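# Stand the delivery bag upright on the table

## Task

Get the delivery bag standing upright on the table top, and make sure every other item stays inside the basket.

## Robot and tools

Robot: two arms. left_arm carries a five-finger left hand and right_arm a five-finger right hand (mirror images). Calibrated bases in the scene frame: left_arm at (-0.026, +0.317, +0.046) m, right_arm at (+0.004, -0.246, +0.034) m, rotated only slightly about z. A camera stand is fixed to the floor behind the arms. Loose objects may occasionally get nudged by an outside push.

Scene frame: the origin sits at table-top height, halfway between the two nominal bases. +x points out over the table, +z points up, and left_arm is on the +y side. Arm names do not match image left and right.

Hand point: a point fixed to the palm, 5 cm in front of it and 15 cm from the wrist mounting face along the fingers. Its +z runs along straight fingers, +y points out of the palm, and +x runs across the palm away from the thumb on the right hand, toward the thumb on the left hand. Straight fingers extend 6 to 7 cm past the point along +z, with their centre lines 6 cm behind it (-y). A bracket on the little-finger side of the wrist sticks out and can strike things. The thumb turned in front of the palm plus the fingers can enclose objects about 3.5 to 6.5 cm thick, or a handle down to about 2.5 cm.

A row is 28 numbers, each in [-1, 1], always for both arms: left dx, dy, dz, rx, ry, rz; left hand thumb_turn, thumb_bend, index, middle, ring, little, force_limit, speed; then the same fourteen for the right arm. The six pose numbers are an offset (not a pose) from that arm's Hand target as it stood when the action or move began, expressed in that Hand target's own axes. 1.0 equals 0.6 m for dx, dy, dz and 180 degrees for rx, ry, rz, which together form one rotation vector. Every row of one action counts from the same starting Hand target, not from the row before; sending the same offset again in a new call moves further. All zeros re-requests the current Hand target, which is also how to take back control of an arm after something stopped it.

The hand numbers are absolute targets, not offsets: -1 open (thumb_turn beside the palm, thumb_bend and fingers straight), +1 closed (thumb across the palm, fingers curled). force_limit maps -1 to roughly 0 N and +1 to 10 N at the fingertip (15 N for the two thumb motors). speed rises from near zero at -1 to full at +0.48 and stays full above; close at -0.94 or slower for a gentle grip. There is no no-change value: to keep a hand as it is, resend the eight hand numbers last actually sent to it; if none were sent yet, send its hand_measured six plus hand_force_limit and hand_speed. To tighten, raise force_limit and send a target more closed than hand_measured; to loosen, send one more open.

Tools:
- execute_actions(actions, cameras): actions is a list of actions; each action is up to 15 rows, one per 1/30 s step, and a short action repeats its final row to fill 15 steps. cameras lists camera names, ["all"] or []; an empty actions list returns images by default.
- move(target, speed, blend, blocking, cameras): target is one 28-number row or a list of up to 15 rows, every row an offset from the same starting Hand targets. speed is in m/s, 0.002 to 4.3, default 0.25 (turn rate twice that in rad/s), one number or one per target. blend, in m, rounds corners at intermediate targets; 0 stops at each. Paths are straight, end together, and are capped at 10 s. They do not avoid obstacles or the other arm. blocking=false returns early while the move continues. Keep paths away from an arm's own base.
- wait(seconds 0 to 10, cameras): lets time pass with commands held.
- stop(cameras): brakes a running move.
- zoom_image(camera, region [x0, y0, x1, y1] in pixels, at most 504 by 504) on a camera from the latest images.
- show_instructions(): shows the reference images.
- finished_scene(scene=1): ends the scene for good.

Cameras: cam_head_left, cam_head_right, cam_high, cam_low, cam_left_wrist, cam_right_wrist, each 896x504.

Results: end_effector_position (m) and end_effector_quat_wxyz per hand point in the scene frame; Hand target, the commanded pose after clipping, from which the next offsets count; hand_measured, hand_stopped_by (moving, target, force, stalled, fault) and hand_load_n, each six values in motor order (load positive when the finger is pushed open; a lost grip shows as load near 0); joint positions, velocities (possibly just "within noise") and torques; motor temperatures. move adds a "move:" line with an ending such as done, off_target, moving, held or fault, and limits like paced (pose clipped) or held (steps withheld).

Behaviour: orientation commands are clipped to within 40 degrees of the measured orientation each step. Arms often rest 1 to 3 cm (up to 5) short of the command, usually low, without any contact; if so, send the remaining distance as a new offset. Small turns can shift the hand point noticeably. Joint ranges (rad): waist -2.880 to 2.880, shoulder 0.000 to 3.142, elbow 0.000 to 3.019, wrist pitch -1.693 to 1.571, wrist yaw -1.571 to 1.571, wrist roll -2.094 to 2.094.

Avoid: anything dropping or leaving the table, releasing objects while they move, fast collisions, hard pushes into fixed or heavy things, contact between the arms or one hand gripping the other's fingers, heavy or fast-swung loads on the fingers, and long stretched holds that heat motors (MOTOR HOT at 85 °C; at 100 °C the arm drops and is out for 30 s or more). To stop an arm pressing on something, command a target back beyond its hand point.

Each tool is called as name([rows], argument=value, ...), one row to a line, values as JSON.

Reference images:

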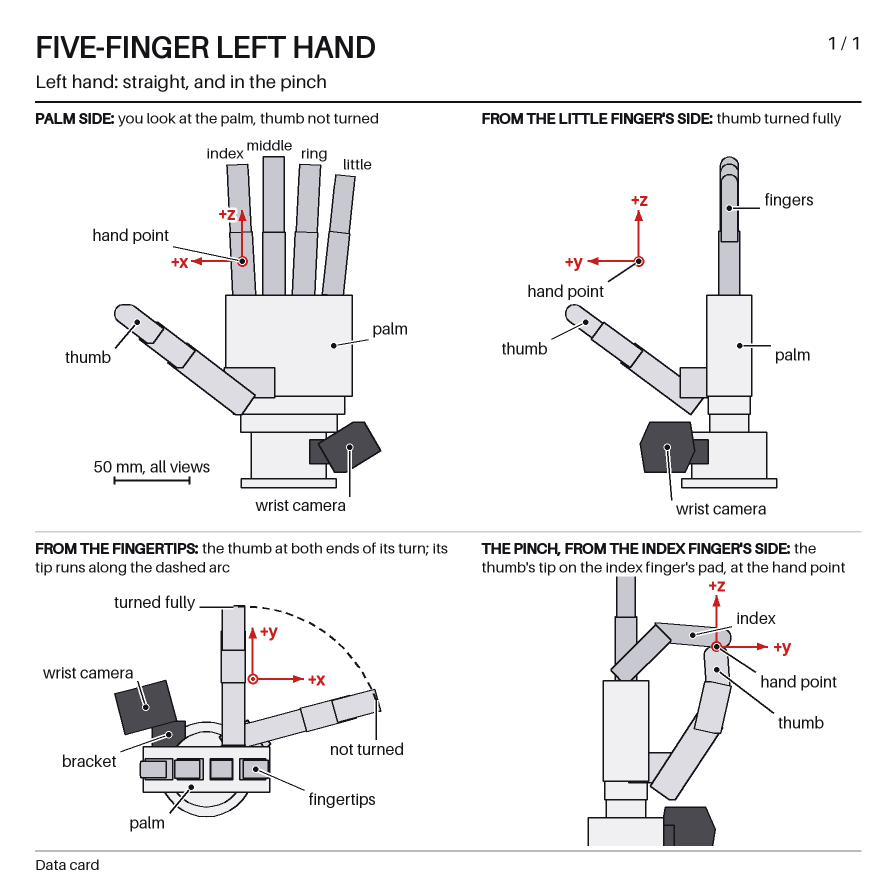

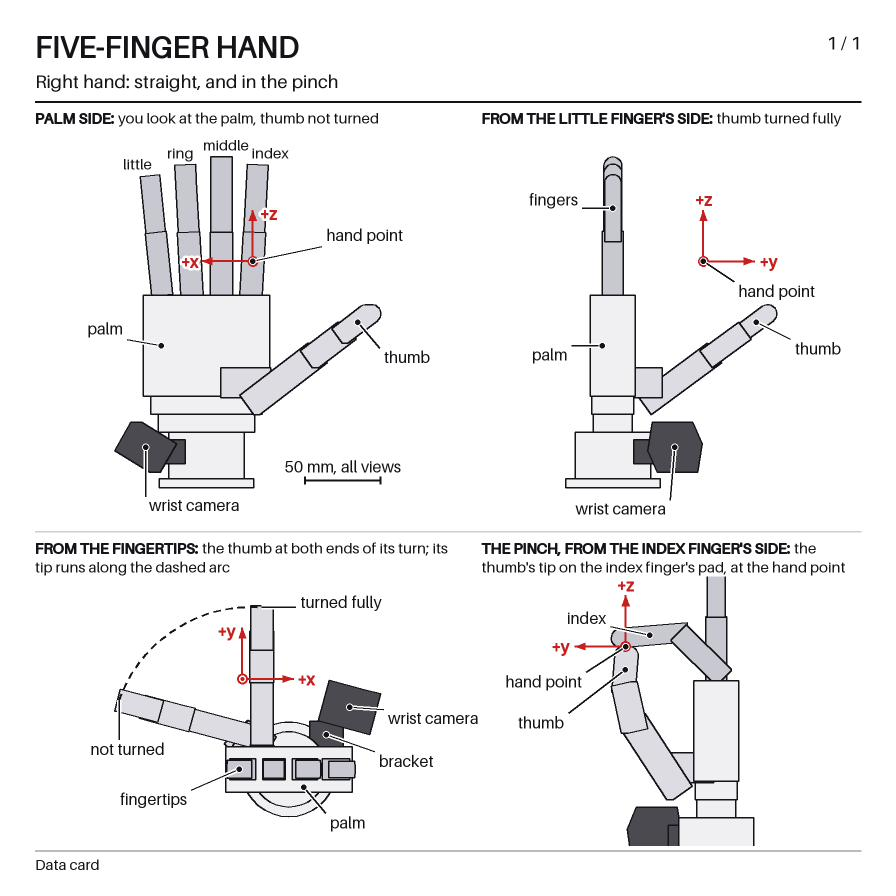

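## Session

execute_actions(actions=[])

Scene clock: 0.00 s.
left_arm: end_effector_position=(+0.3329, +0.1892, +0.2902) hand_measured=(-1.000, -1.000, -1.000, -1.000, -1.000, -1.000) hand_load_n=(+0.0, +0.0, +0.0, +0.0, +0.0, +0.0) hand_stopped_by=(target, target, target, target, target, target) hand_force_limit=0.00 hand_speed=-0.80 end_effector_quat_wxyz=(-0.046, -0.259, +0.964, -0.030) | right_arm: end_effector_position=(+0.6455, -0.5418, +0.2250) hand_measured=(-1.000, -1.000, -1.000, -1.000, -1.000, -1.000) hand_load_n=(+0.0, +0.0, +0.0, +0.0, +0.0, +0.0) hand_stopped_by=(target, target, target, target, target, target) hand_force_limit=0.00 hand_speed=-0.80 end_effector_quat_wxyz=(+0.657, -0.614, +0.384, -0.210)
Joint positions: left_arm=[-0.331 1.535 1.531 -1.608 0.101 0.717] | right_arm=[-0.748 2.1 1.697 0.096 -1.407 -0.053]
Joint velocities: within noise
Joint torques (N m): no reading
Motor temperatures (°C): left_arm=[33 33 29 27 29 28] | right_arm=[33 31 30 30 28 29]
Heat: left arm: hottest waist 33 °C; right arm: hottest waist 33 °C.
Hand target: left_arm +0.3384, +0.1873, +0.2954; -0.038, -0.259, +0.964, -0.035 | right_arm +0.6499, -0.5455, +0.2451; +0.654, -0.620, +0.370, -0.226

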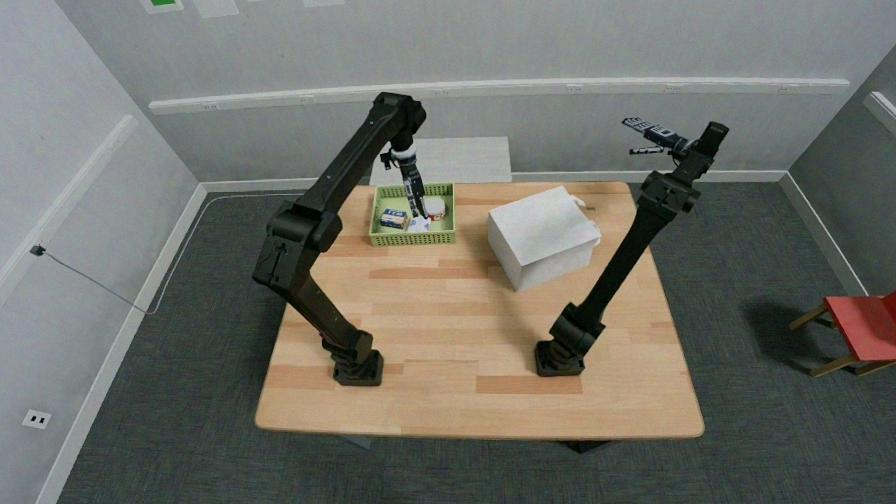

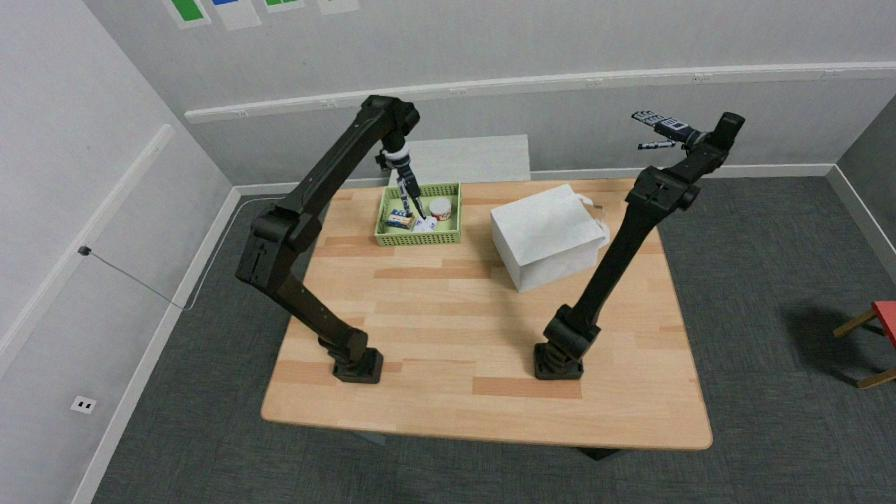

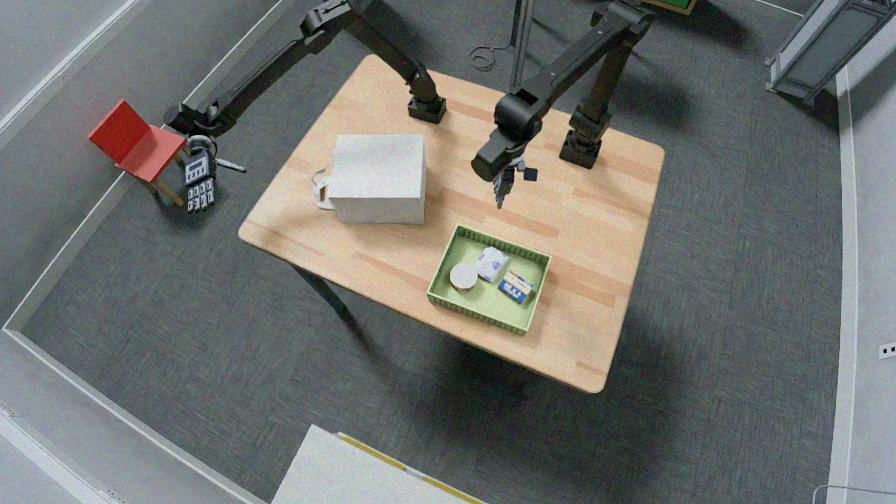

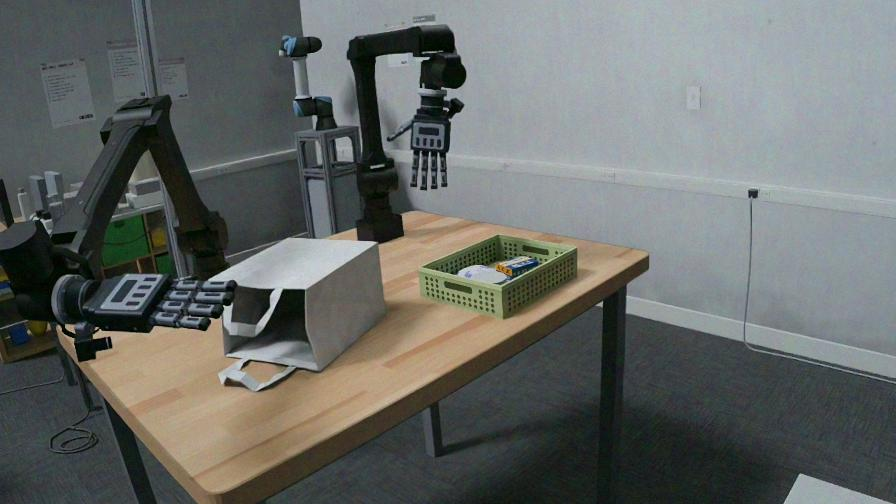

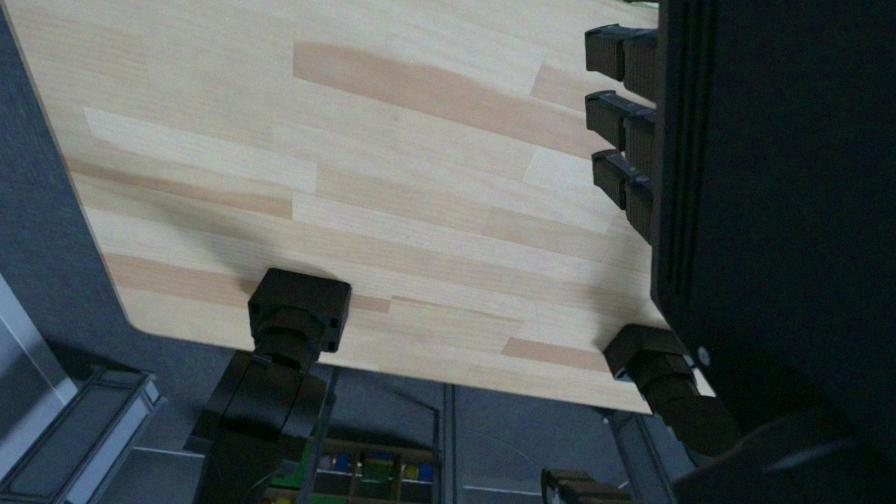

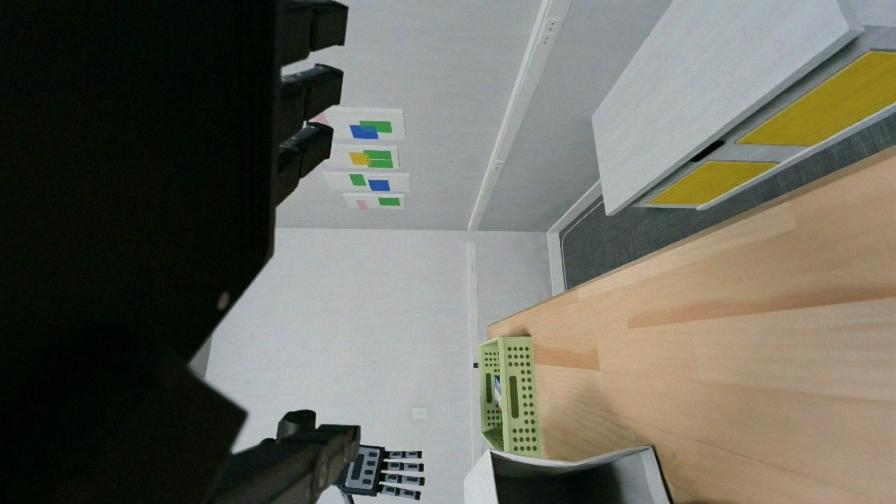

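zoom_image(camera="cam_head_left", region=[440, 150, 680, 310])

zoom_image(camera="cam_low", region=[150, 200, 450, 420])

zoom_image(camera="cam_high", region=[280, 100, 580, 350])

zoom_image(camera="cam_head_right", region=[440, 150, 680, 310])

Scaled by 2.100 from the camera's 896x504 image, which has a finer 1280x720 frame.

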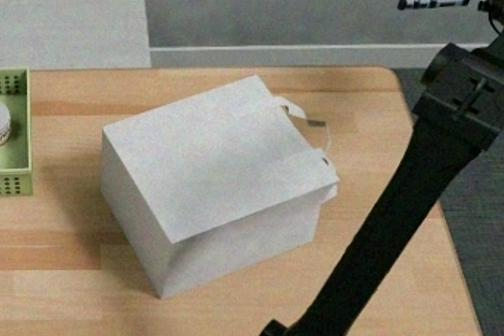

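Scaled by 1.680 from the camera's 896x504 image, which has a finer 1280x720 frame.

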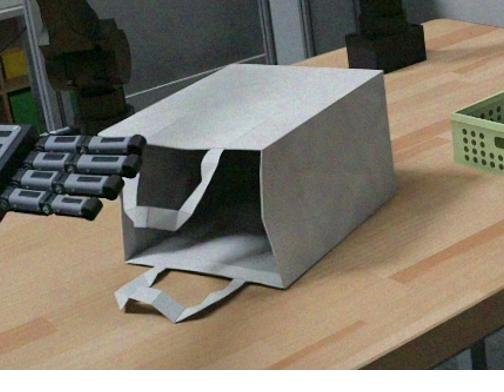

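Scaled by 1.680 from the camera's 896x504 image, which has a finer 1280x720 frame.

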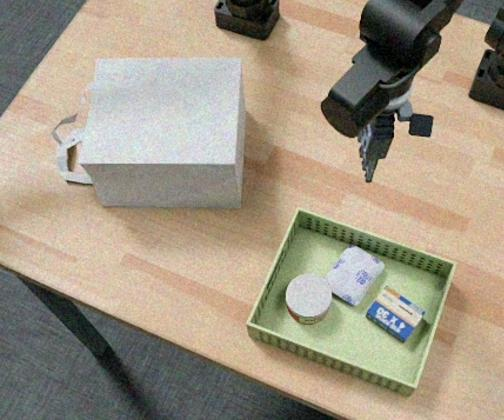

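Scaled by 2.100 from the camera's 896x504 image, which has a finer 1280x720 frame.

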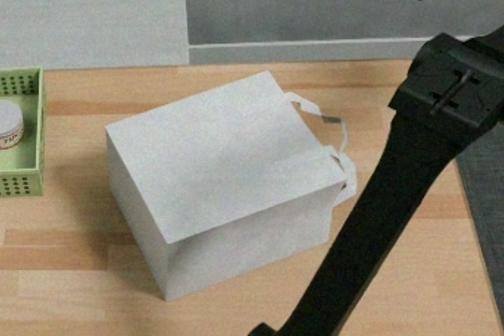

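zoom_image(camera="cam_low", region=[200, 230, 320, 400])

zoom_image(camera="cam_right_wrist", region=[450, 300, 896, 504])

zoom_image(camera="cam_head_right", region=[540, 170, 640, 280])

Scaled by 2.965 from the camera's 896x504 image, which has a finer 1280x720 frame.

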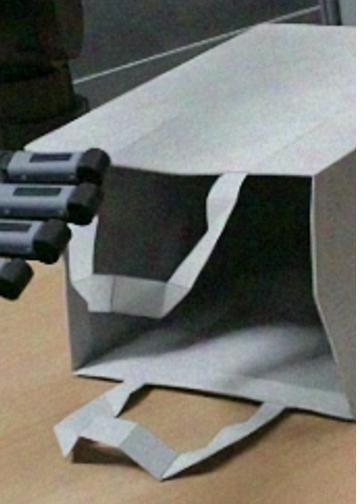

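Scaled by 1.130 from the camera's 896x504 image, which has a finer 1280x720 frame.

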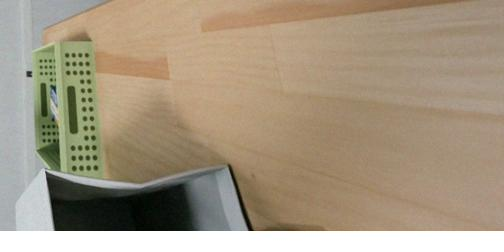

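Scaled by 4.582 from the camera's 896x504 image, which has a finer 1280x720 frame.

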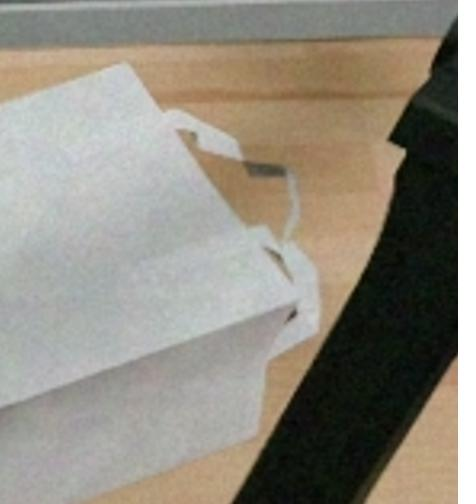

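move(target=[-0.081,0.241,-0.019,0,0,0,-1,-1,-1,-1,-1,-1,0,-0.8,-0.115,-0.136,-0.043,-0.276,0.458,0.409,-1,-1,-1,-1,-1,-1,0,-0.8], speed=0.3, cameras=["all"])

Scene clock: 38.07 s.
left_arm: end_effector_position=(+0.3133, +0.3316, +0.2933) hand_measured=(-1.000, -1.000, -1.000, -1.000, -1.000, -1.000) hand_load_n=(+0.0, +0.0, +0.0, +0.0, +0.0, +0.0) hand_stopped_by=(target, target, target, target, target, target) hand_force_limit=0.00 hand_speed=-0.80 end_effector_quat_wxyz=(-0.037, -0.258, +0.965, -0.037) | right_arm: end_effector_position=(+0.6004, -0.5270, +0.3102) hand_measured=(-1.000, -1.000, -1.000, -1.000, -1.000, -1.000) hand_load_n=(+0.0, +0.0, +0.0, +0.0, +0.0, +0.0) hand_stopped_by=(target, target, target, target, target, target) hand_force_limit=0.00 hand_speed=-0.80 end_effector_quat_wxyz=(+0.082, -0.194, +0.976, -0.056)
Joint positions: left_arm=[-0.01 1.41 1.408 -1.62 0.091 1.042] | right_arm=[-0.575 2.096 2.414 -1.69 -0.027 0.641]
Joint torques (N m): left_arm=[1.26 -12.69 6.71 -0.38 -0.04 0.06] | right_arm=[0.03 -20.48 10.74 0.1 0 0.12]
Heat: left arm: hottest shoulder 34 °C; right arm: hottest shoulder 34 °C.
Hand target: left_arm +0.3083, +0.3373, +0.2952; -0.038, -0.259, +0.965, -0.035 | right_arm +0.6004, -0.5206, +0.3400; +0.000, -0.208, +0.978, +0.000
Off the commanded pose: left_arm 0.008 m, 0 deg | right_arm 0.030 m, 12 deg.
joint sent to its limit (right arm) — joint 4 (wrist pitch), lower limit. The joint targets are off in orientation, not in position.
move: off_target (right_arm)

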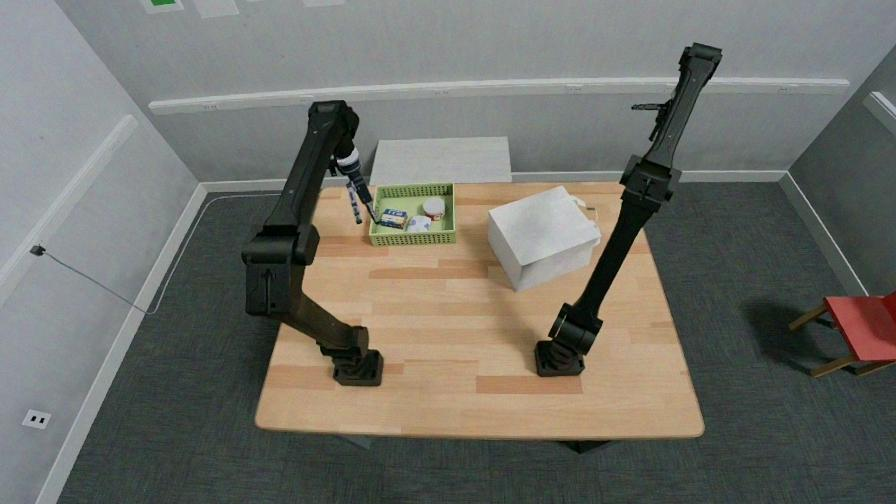

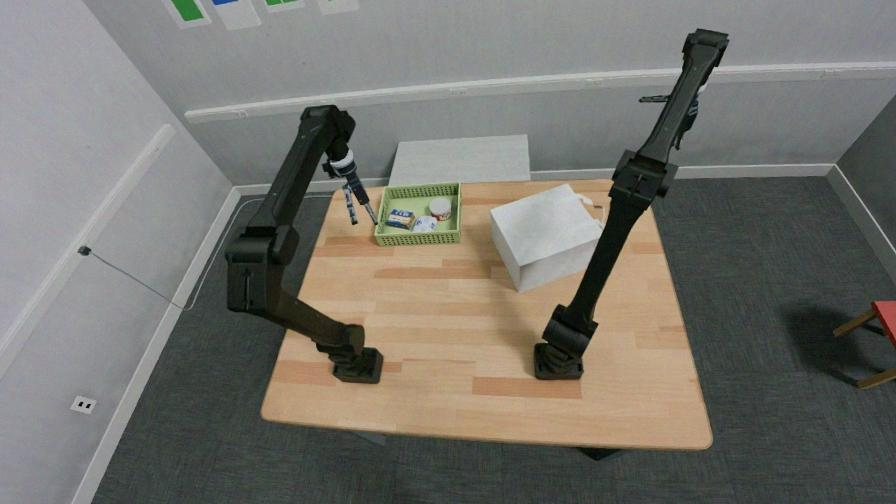

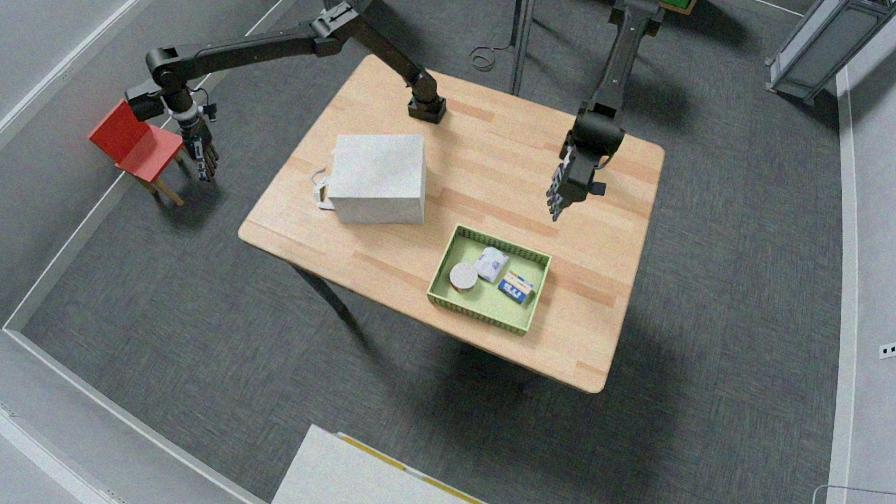

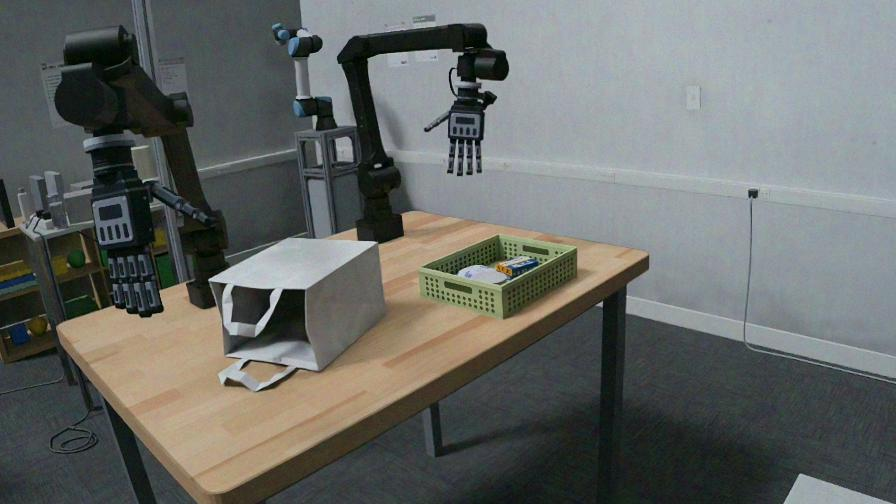

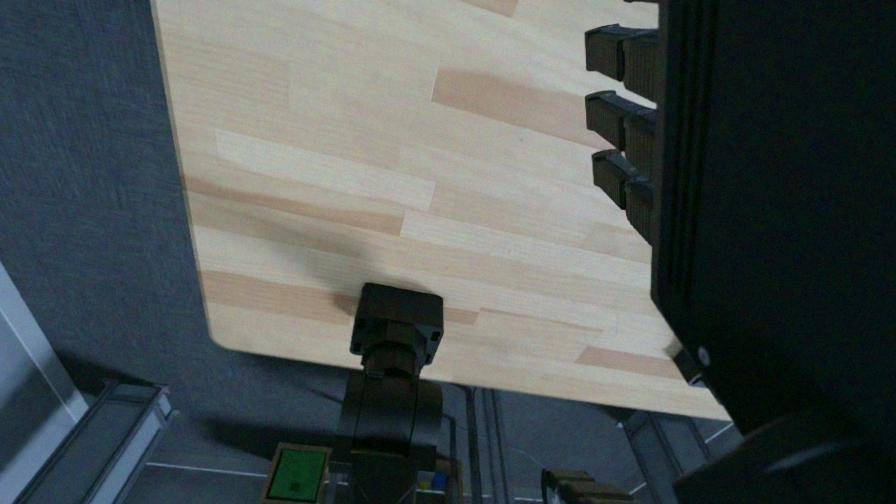

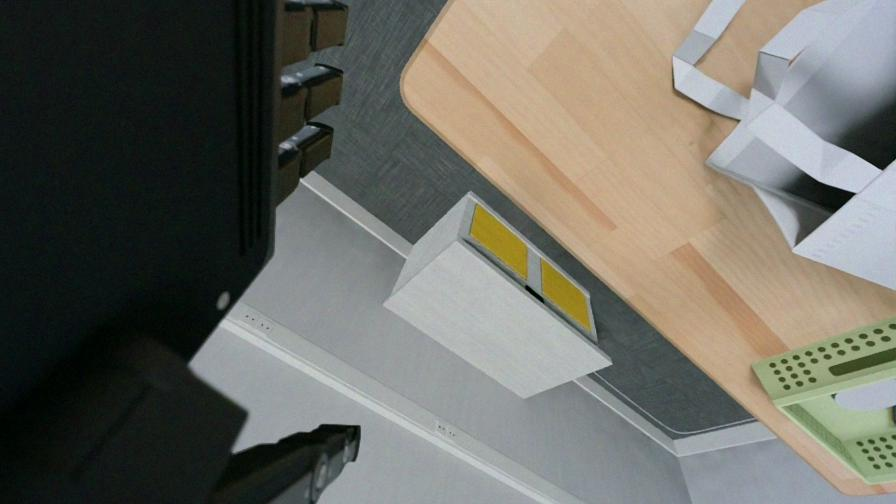

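zoom_image(camera="cam_right_wrist", region=[640, 0, 896, 300])

zoom_image(camera="cam_low", region=[60, 100, 420, 400])

zoom_image(camera="cam_high", region=[120, 60, 460, 260])

Scaled by 1.680 from the camera's 896x504 image, which has a finer 1280x720 frame.

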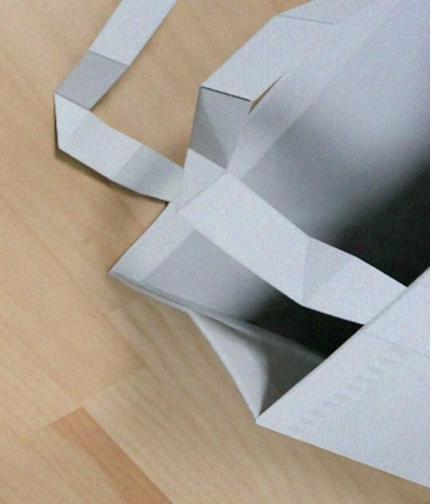

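Scaled by 1.400 from the camera's 896x504 image, which has a finer 1280x720 frame.

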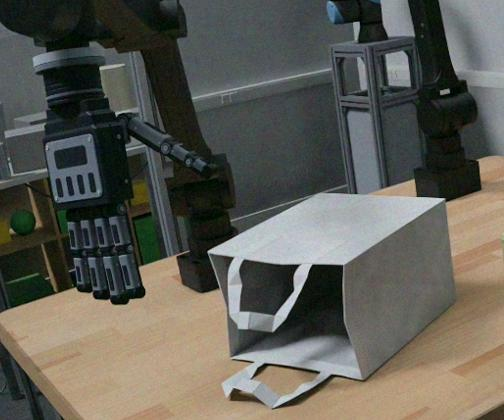

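Scaled by 1.482 from the camera's 896x504 image, which has a finer 1280x720 frame.

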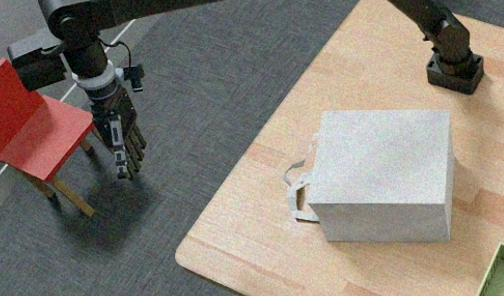

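move(target=[0,0,0,0,0,0,-1,-1,-1,-1,-1,-1,0,-0.8,-0.052,0.265,0.1,0,0,0,1,-1,-1,-1,-1,1,0,-0.2], speed=0.25, cameras=["all"])

Scene clock: 46.33 s.
left_arm: end_effector_position=(+0.3133, +0.3316, +0.2933) hand_measured=(-1.000, -1.000, -1.000, -1.000, -1.000, -1.000) hand_load_n=(+0.0, +0.0, +0.0, +0.0, +0.0, +0.0) hand_stopped_by=(target, target, target, target, target, target) hand_force_limit=0.00 hand_speed=-0.80 end_effector_quat_wxyz=(-0.037, -0.258, +0.965, -0.037) | right_arm: end_effector_position=(+0.5698, -0.3608, +0.2603) hand_measured=(+1.000, -1.000, -1.000, -1.000, -1.000, +1.000) hand_load_n=(+0.0, +0.0, +0.0, +0.0, +0.0, +0.0) hand_stopped_by=(target, target, target, target, target, target) hand_force_limit=0.00 hand_speed=-0.20 end_effector_quat_wxyz=(-0.013, -0.216, +0.976, +0.009)
Joint positions: left_arm=[-0.01 1.41 1.408 -1.62 0.091 1.042] | right_arm=[-0.349 1.936 2.024 -1.69 -0.002 0.822]
Joint torques (N m): left_arm=[1.26 -12.69 6.72 -0.38 -0.04 0.07] | right_arm=[-1.14 -19.19 7.86 0.1 0.07 0.1]
Motor temperatures (°C): left_arm=[33 34 32 27 29 28] | right_arm=[33 36 34 29 28 29]
Heat: left arm: hottest shoulder 34 °C; right arm: hottest shoulder 36 °C.
Hand target: left_arm +0.3083, +0.3373, +0.2952; -0.038, -0.259, +0.964, -0.035 | right_arm +0.5642, -0.3626, +0.2800; +0.000, -0.208, +0.978, +0.000
Off the commanded pose: left_arm 0.008 m, 0 deg | right_arm 0.020 m, 2 deg.
move: off_target (right_arm)

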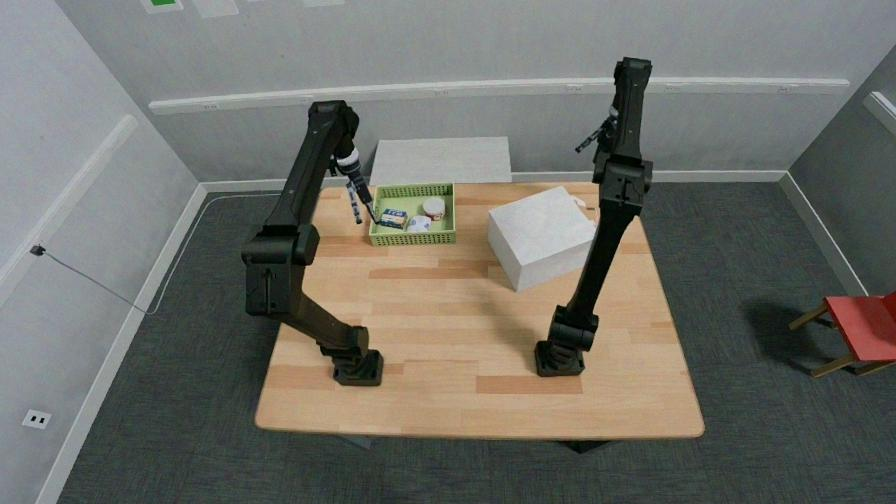

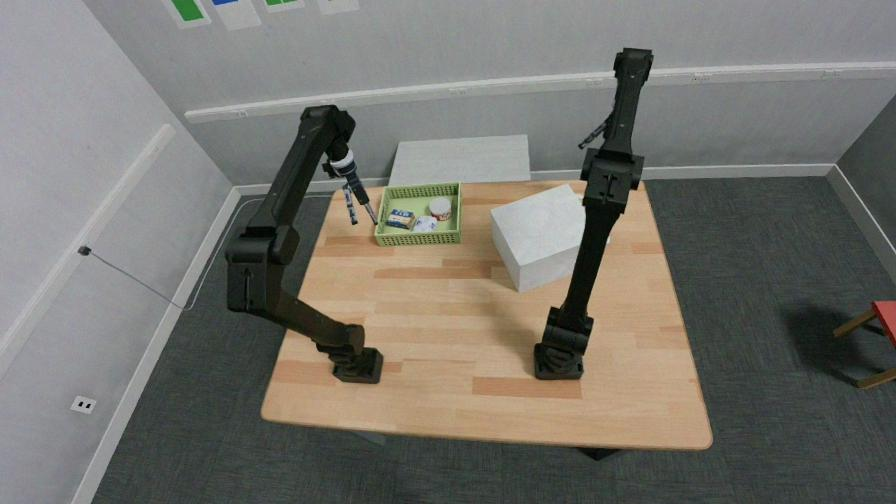

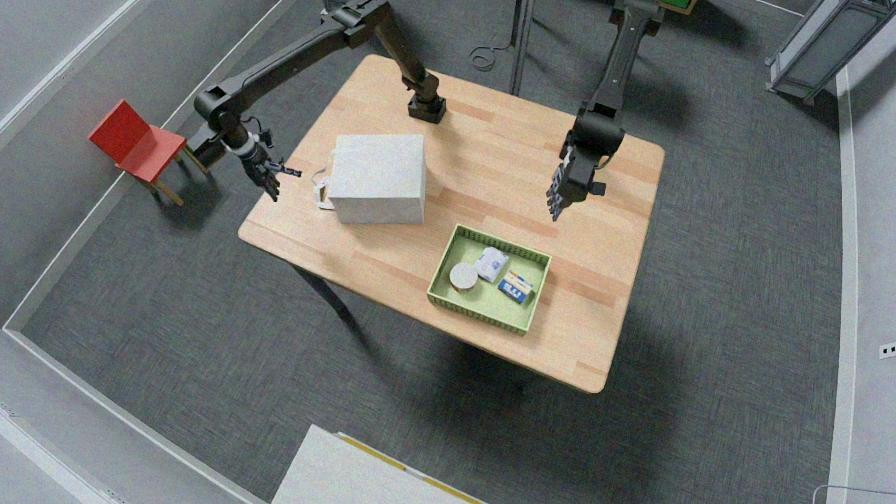

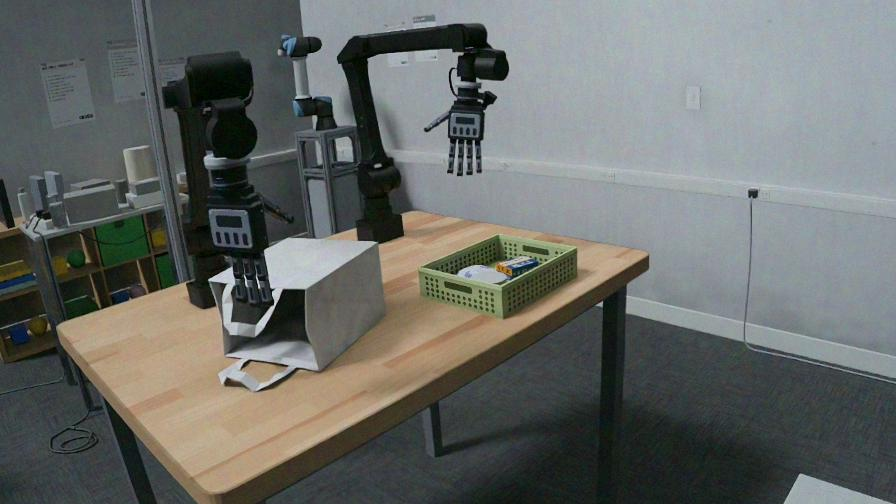

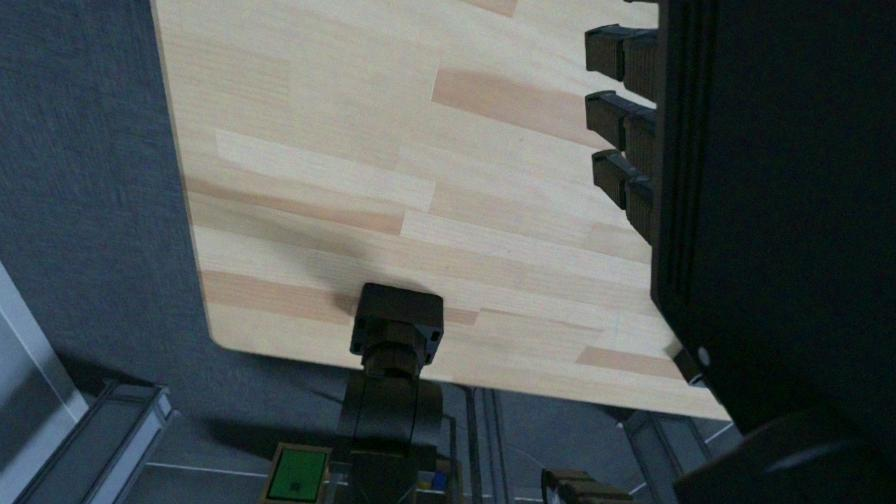

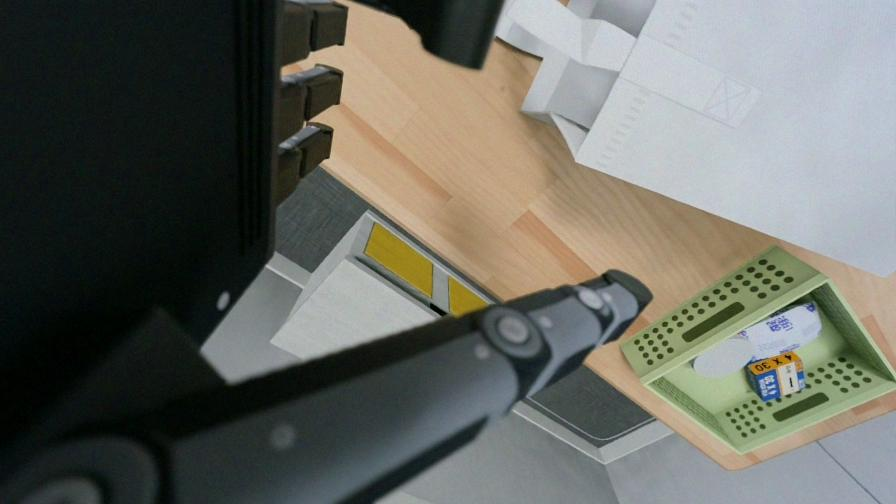

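zoom_image(camera="cam_right_wrist", region=[396, 0, 896, 300])

zoom_image(camera="cam_low", region=[170, 180, 410, 400])

zoom_image(camera="cam_high", region=[200, 80, 460, 260])

Scaled by 1.008 from the camera's 896x504 image, which has a finer 1280x720 frame.

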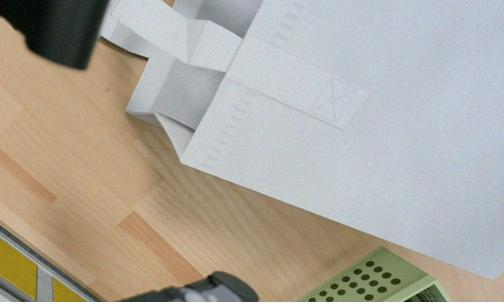

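Scaled by 2.100 from the camera's 896x504 image, which has a finer 1280x720 frame.

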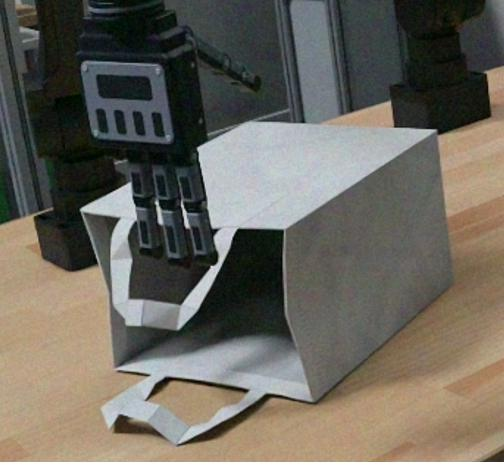

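Scaled by 1.938 from the camera's 896x504 image, which has a finer 1280x720 frame.

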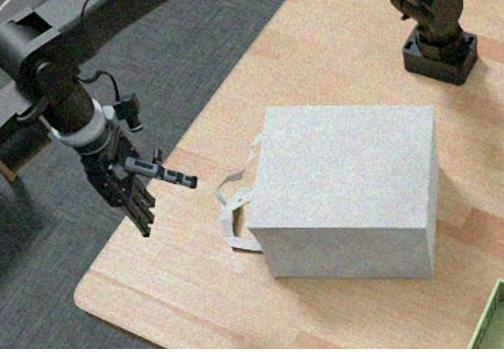

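zoom_image(camera="cam_head_left", region=[300, 140, 480, 260])

zoom_image(camera="cam_head_left", region=[540, 80, 700, 240])

Scaled by 2.800 from the camera's 896x504 image, which has a finer 1280x720 frame.

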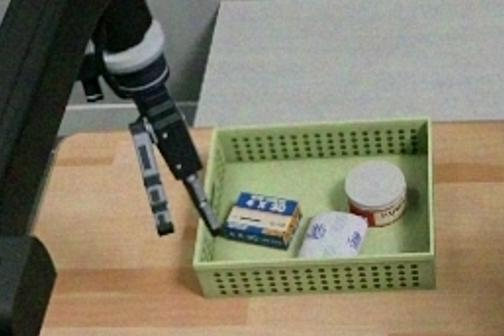

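Scaled by 3.150 from the camera's 896x504 image, which has a finer 1280x720 frame.

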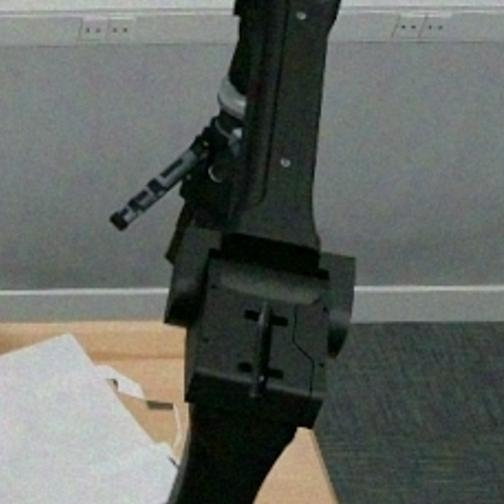

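move(target=[0,0,0,0,0,0,-1,-1,-1,-1,-1,-1,0,-0.8,0.135,0.045,0,0,0,0,1,-1,-1,-1,-1,1,0,-0.2], speed=0.25, cameras=["all"])

Scene clock: 62.27 s.
left_arm: end_effector_position=(+0.3133, +0.3316, +0.2933) hand_measured=(-1.000, -1.000, -1.000, -1.000, -1.000, -1.000) hand_load_n=(+0.0, +0.0, +0.0, +0.0, +0.0, +0.0) hand_stopped_by=(target, target, target, target, target, target) hand_force_limit=0.00 hand_speed=-0.80 end_effector_quat_wxyz=(-0.037, -0.258, +0.965, -0.037) | right_arm: end_effector_position=(+0.4799, -0.3701, +0.2731) hand_measured=(+1.000, -1.000, -1.000, -1.000, -1.000, +1.000) hand_load_n=(+0.0, +0.0, +0.0, +0.0, +0.0, +0.0) hand_stopped_by=(target, target, target, target, target, target) hand_force_limit=0.00 hand_speed=-0.20 end_effector_quat_wxyz=(-0.012, -0.204, +0.979, +0.007)
Joint positions: left_arm=[-0.01 1.41 1.408 -1.62 0.091 1.042] | right_arm=[-0.42 1.692 1.714 -1.62 0.001 0.776]
Joint torques (N m): left_arm=[1.26 -12.69 6.72 -0.38 -0.04 0.07] | right_arm=[-0.79 -14.45 7.97 0.62 -0.07 -0.11]
Heat: left arm: hottest shoulder 35 °C; right arm: hottest shoulder 36 °C.
Hand target: left_arm +0.3083, +0.3373, +0.2952; -0.038, -0.259, +0.964, -0.035 | right_arm +0.4792, -0.3710, +0.2799; +0.001, -0.208, +0.978, +0.000
Off the commanded pose: left_arm 0.008 m, 0 deg | right_arm 0.007 m, 2 deg.
move: done

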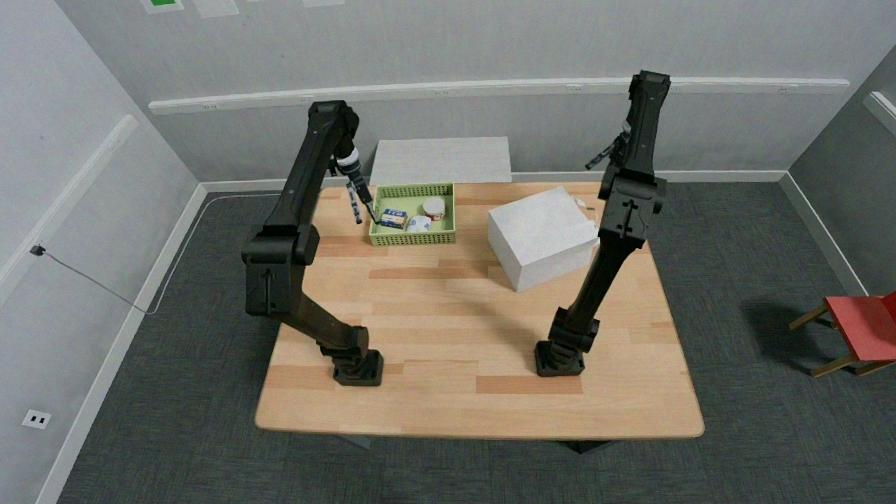

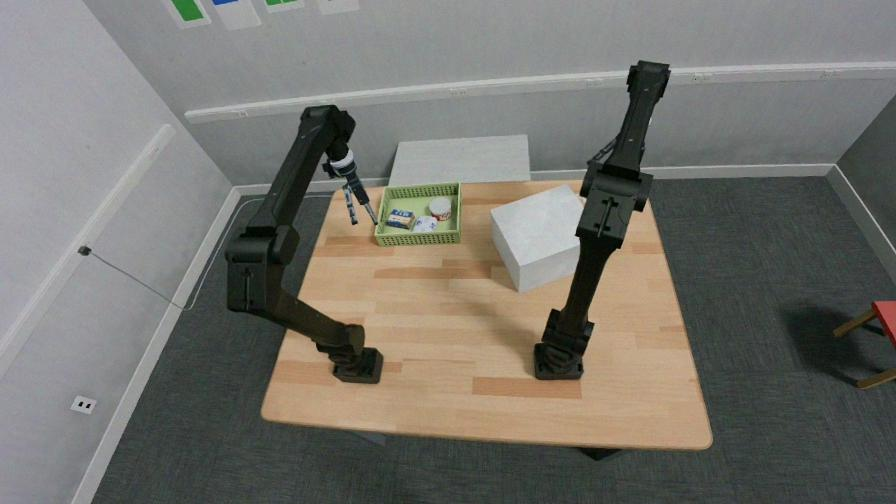

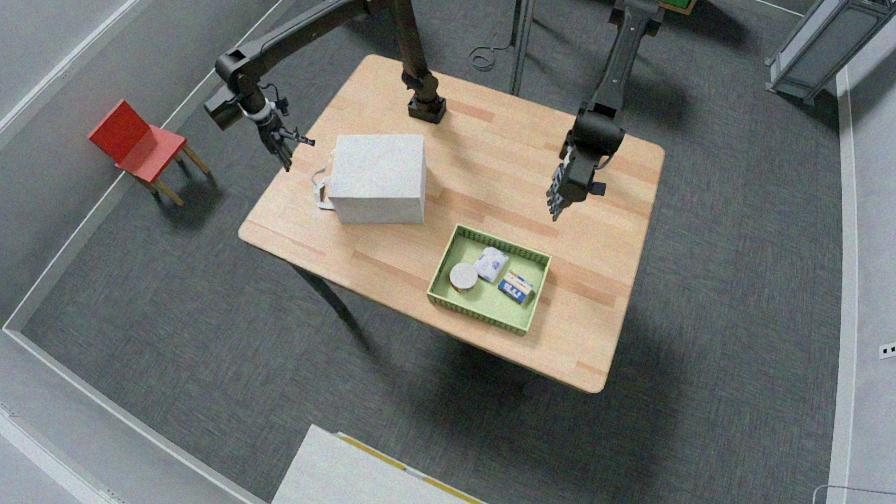

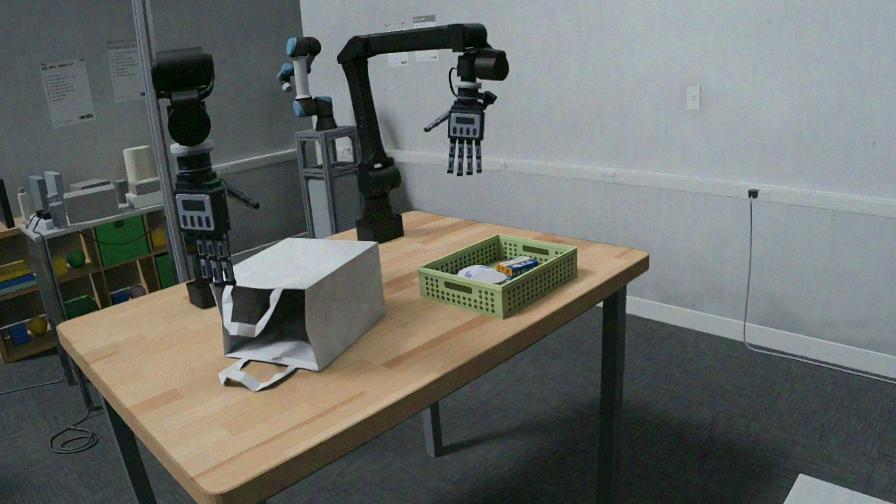

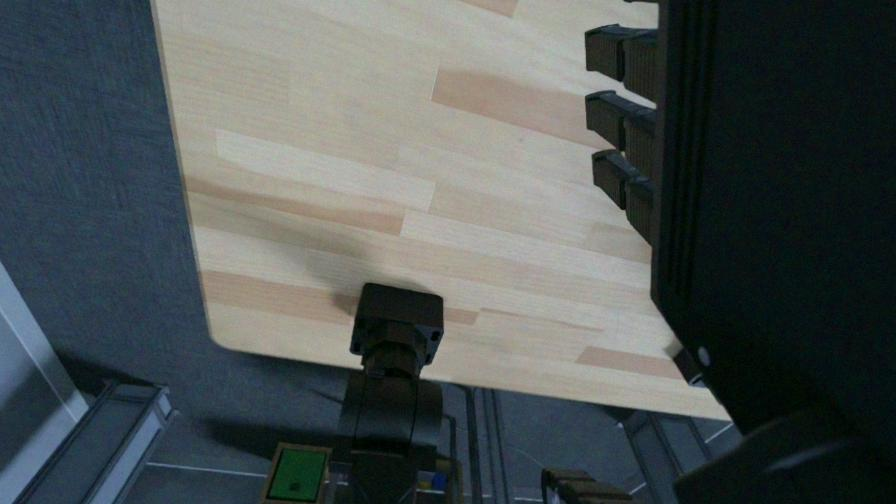

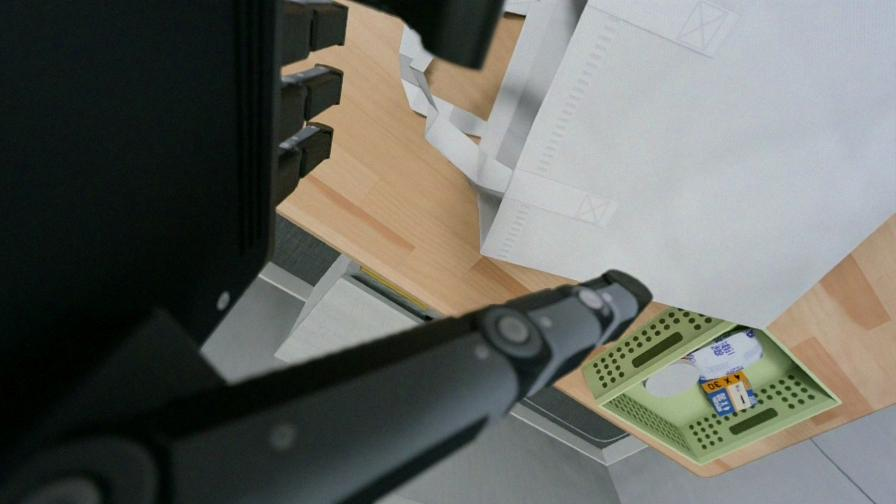

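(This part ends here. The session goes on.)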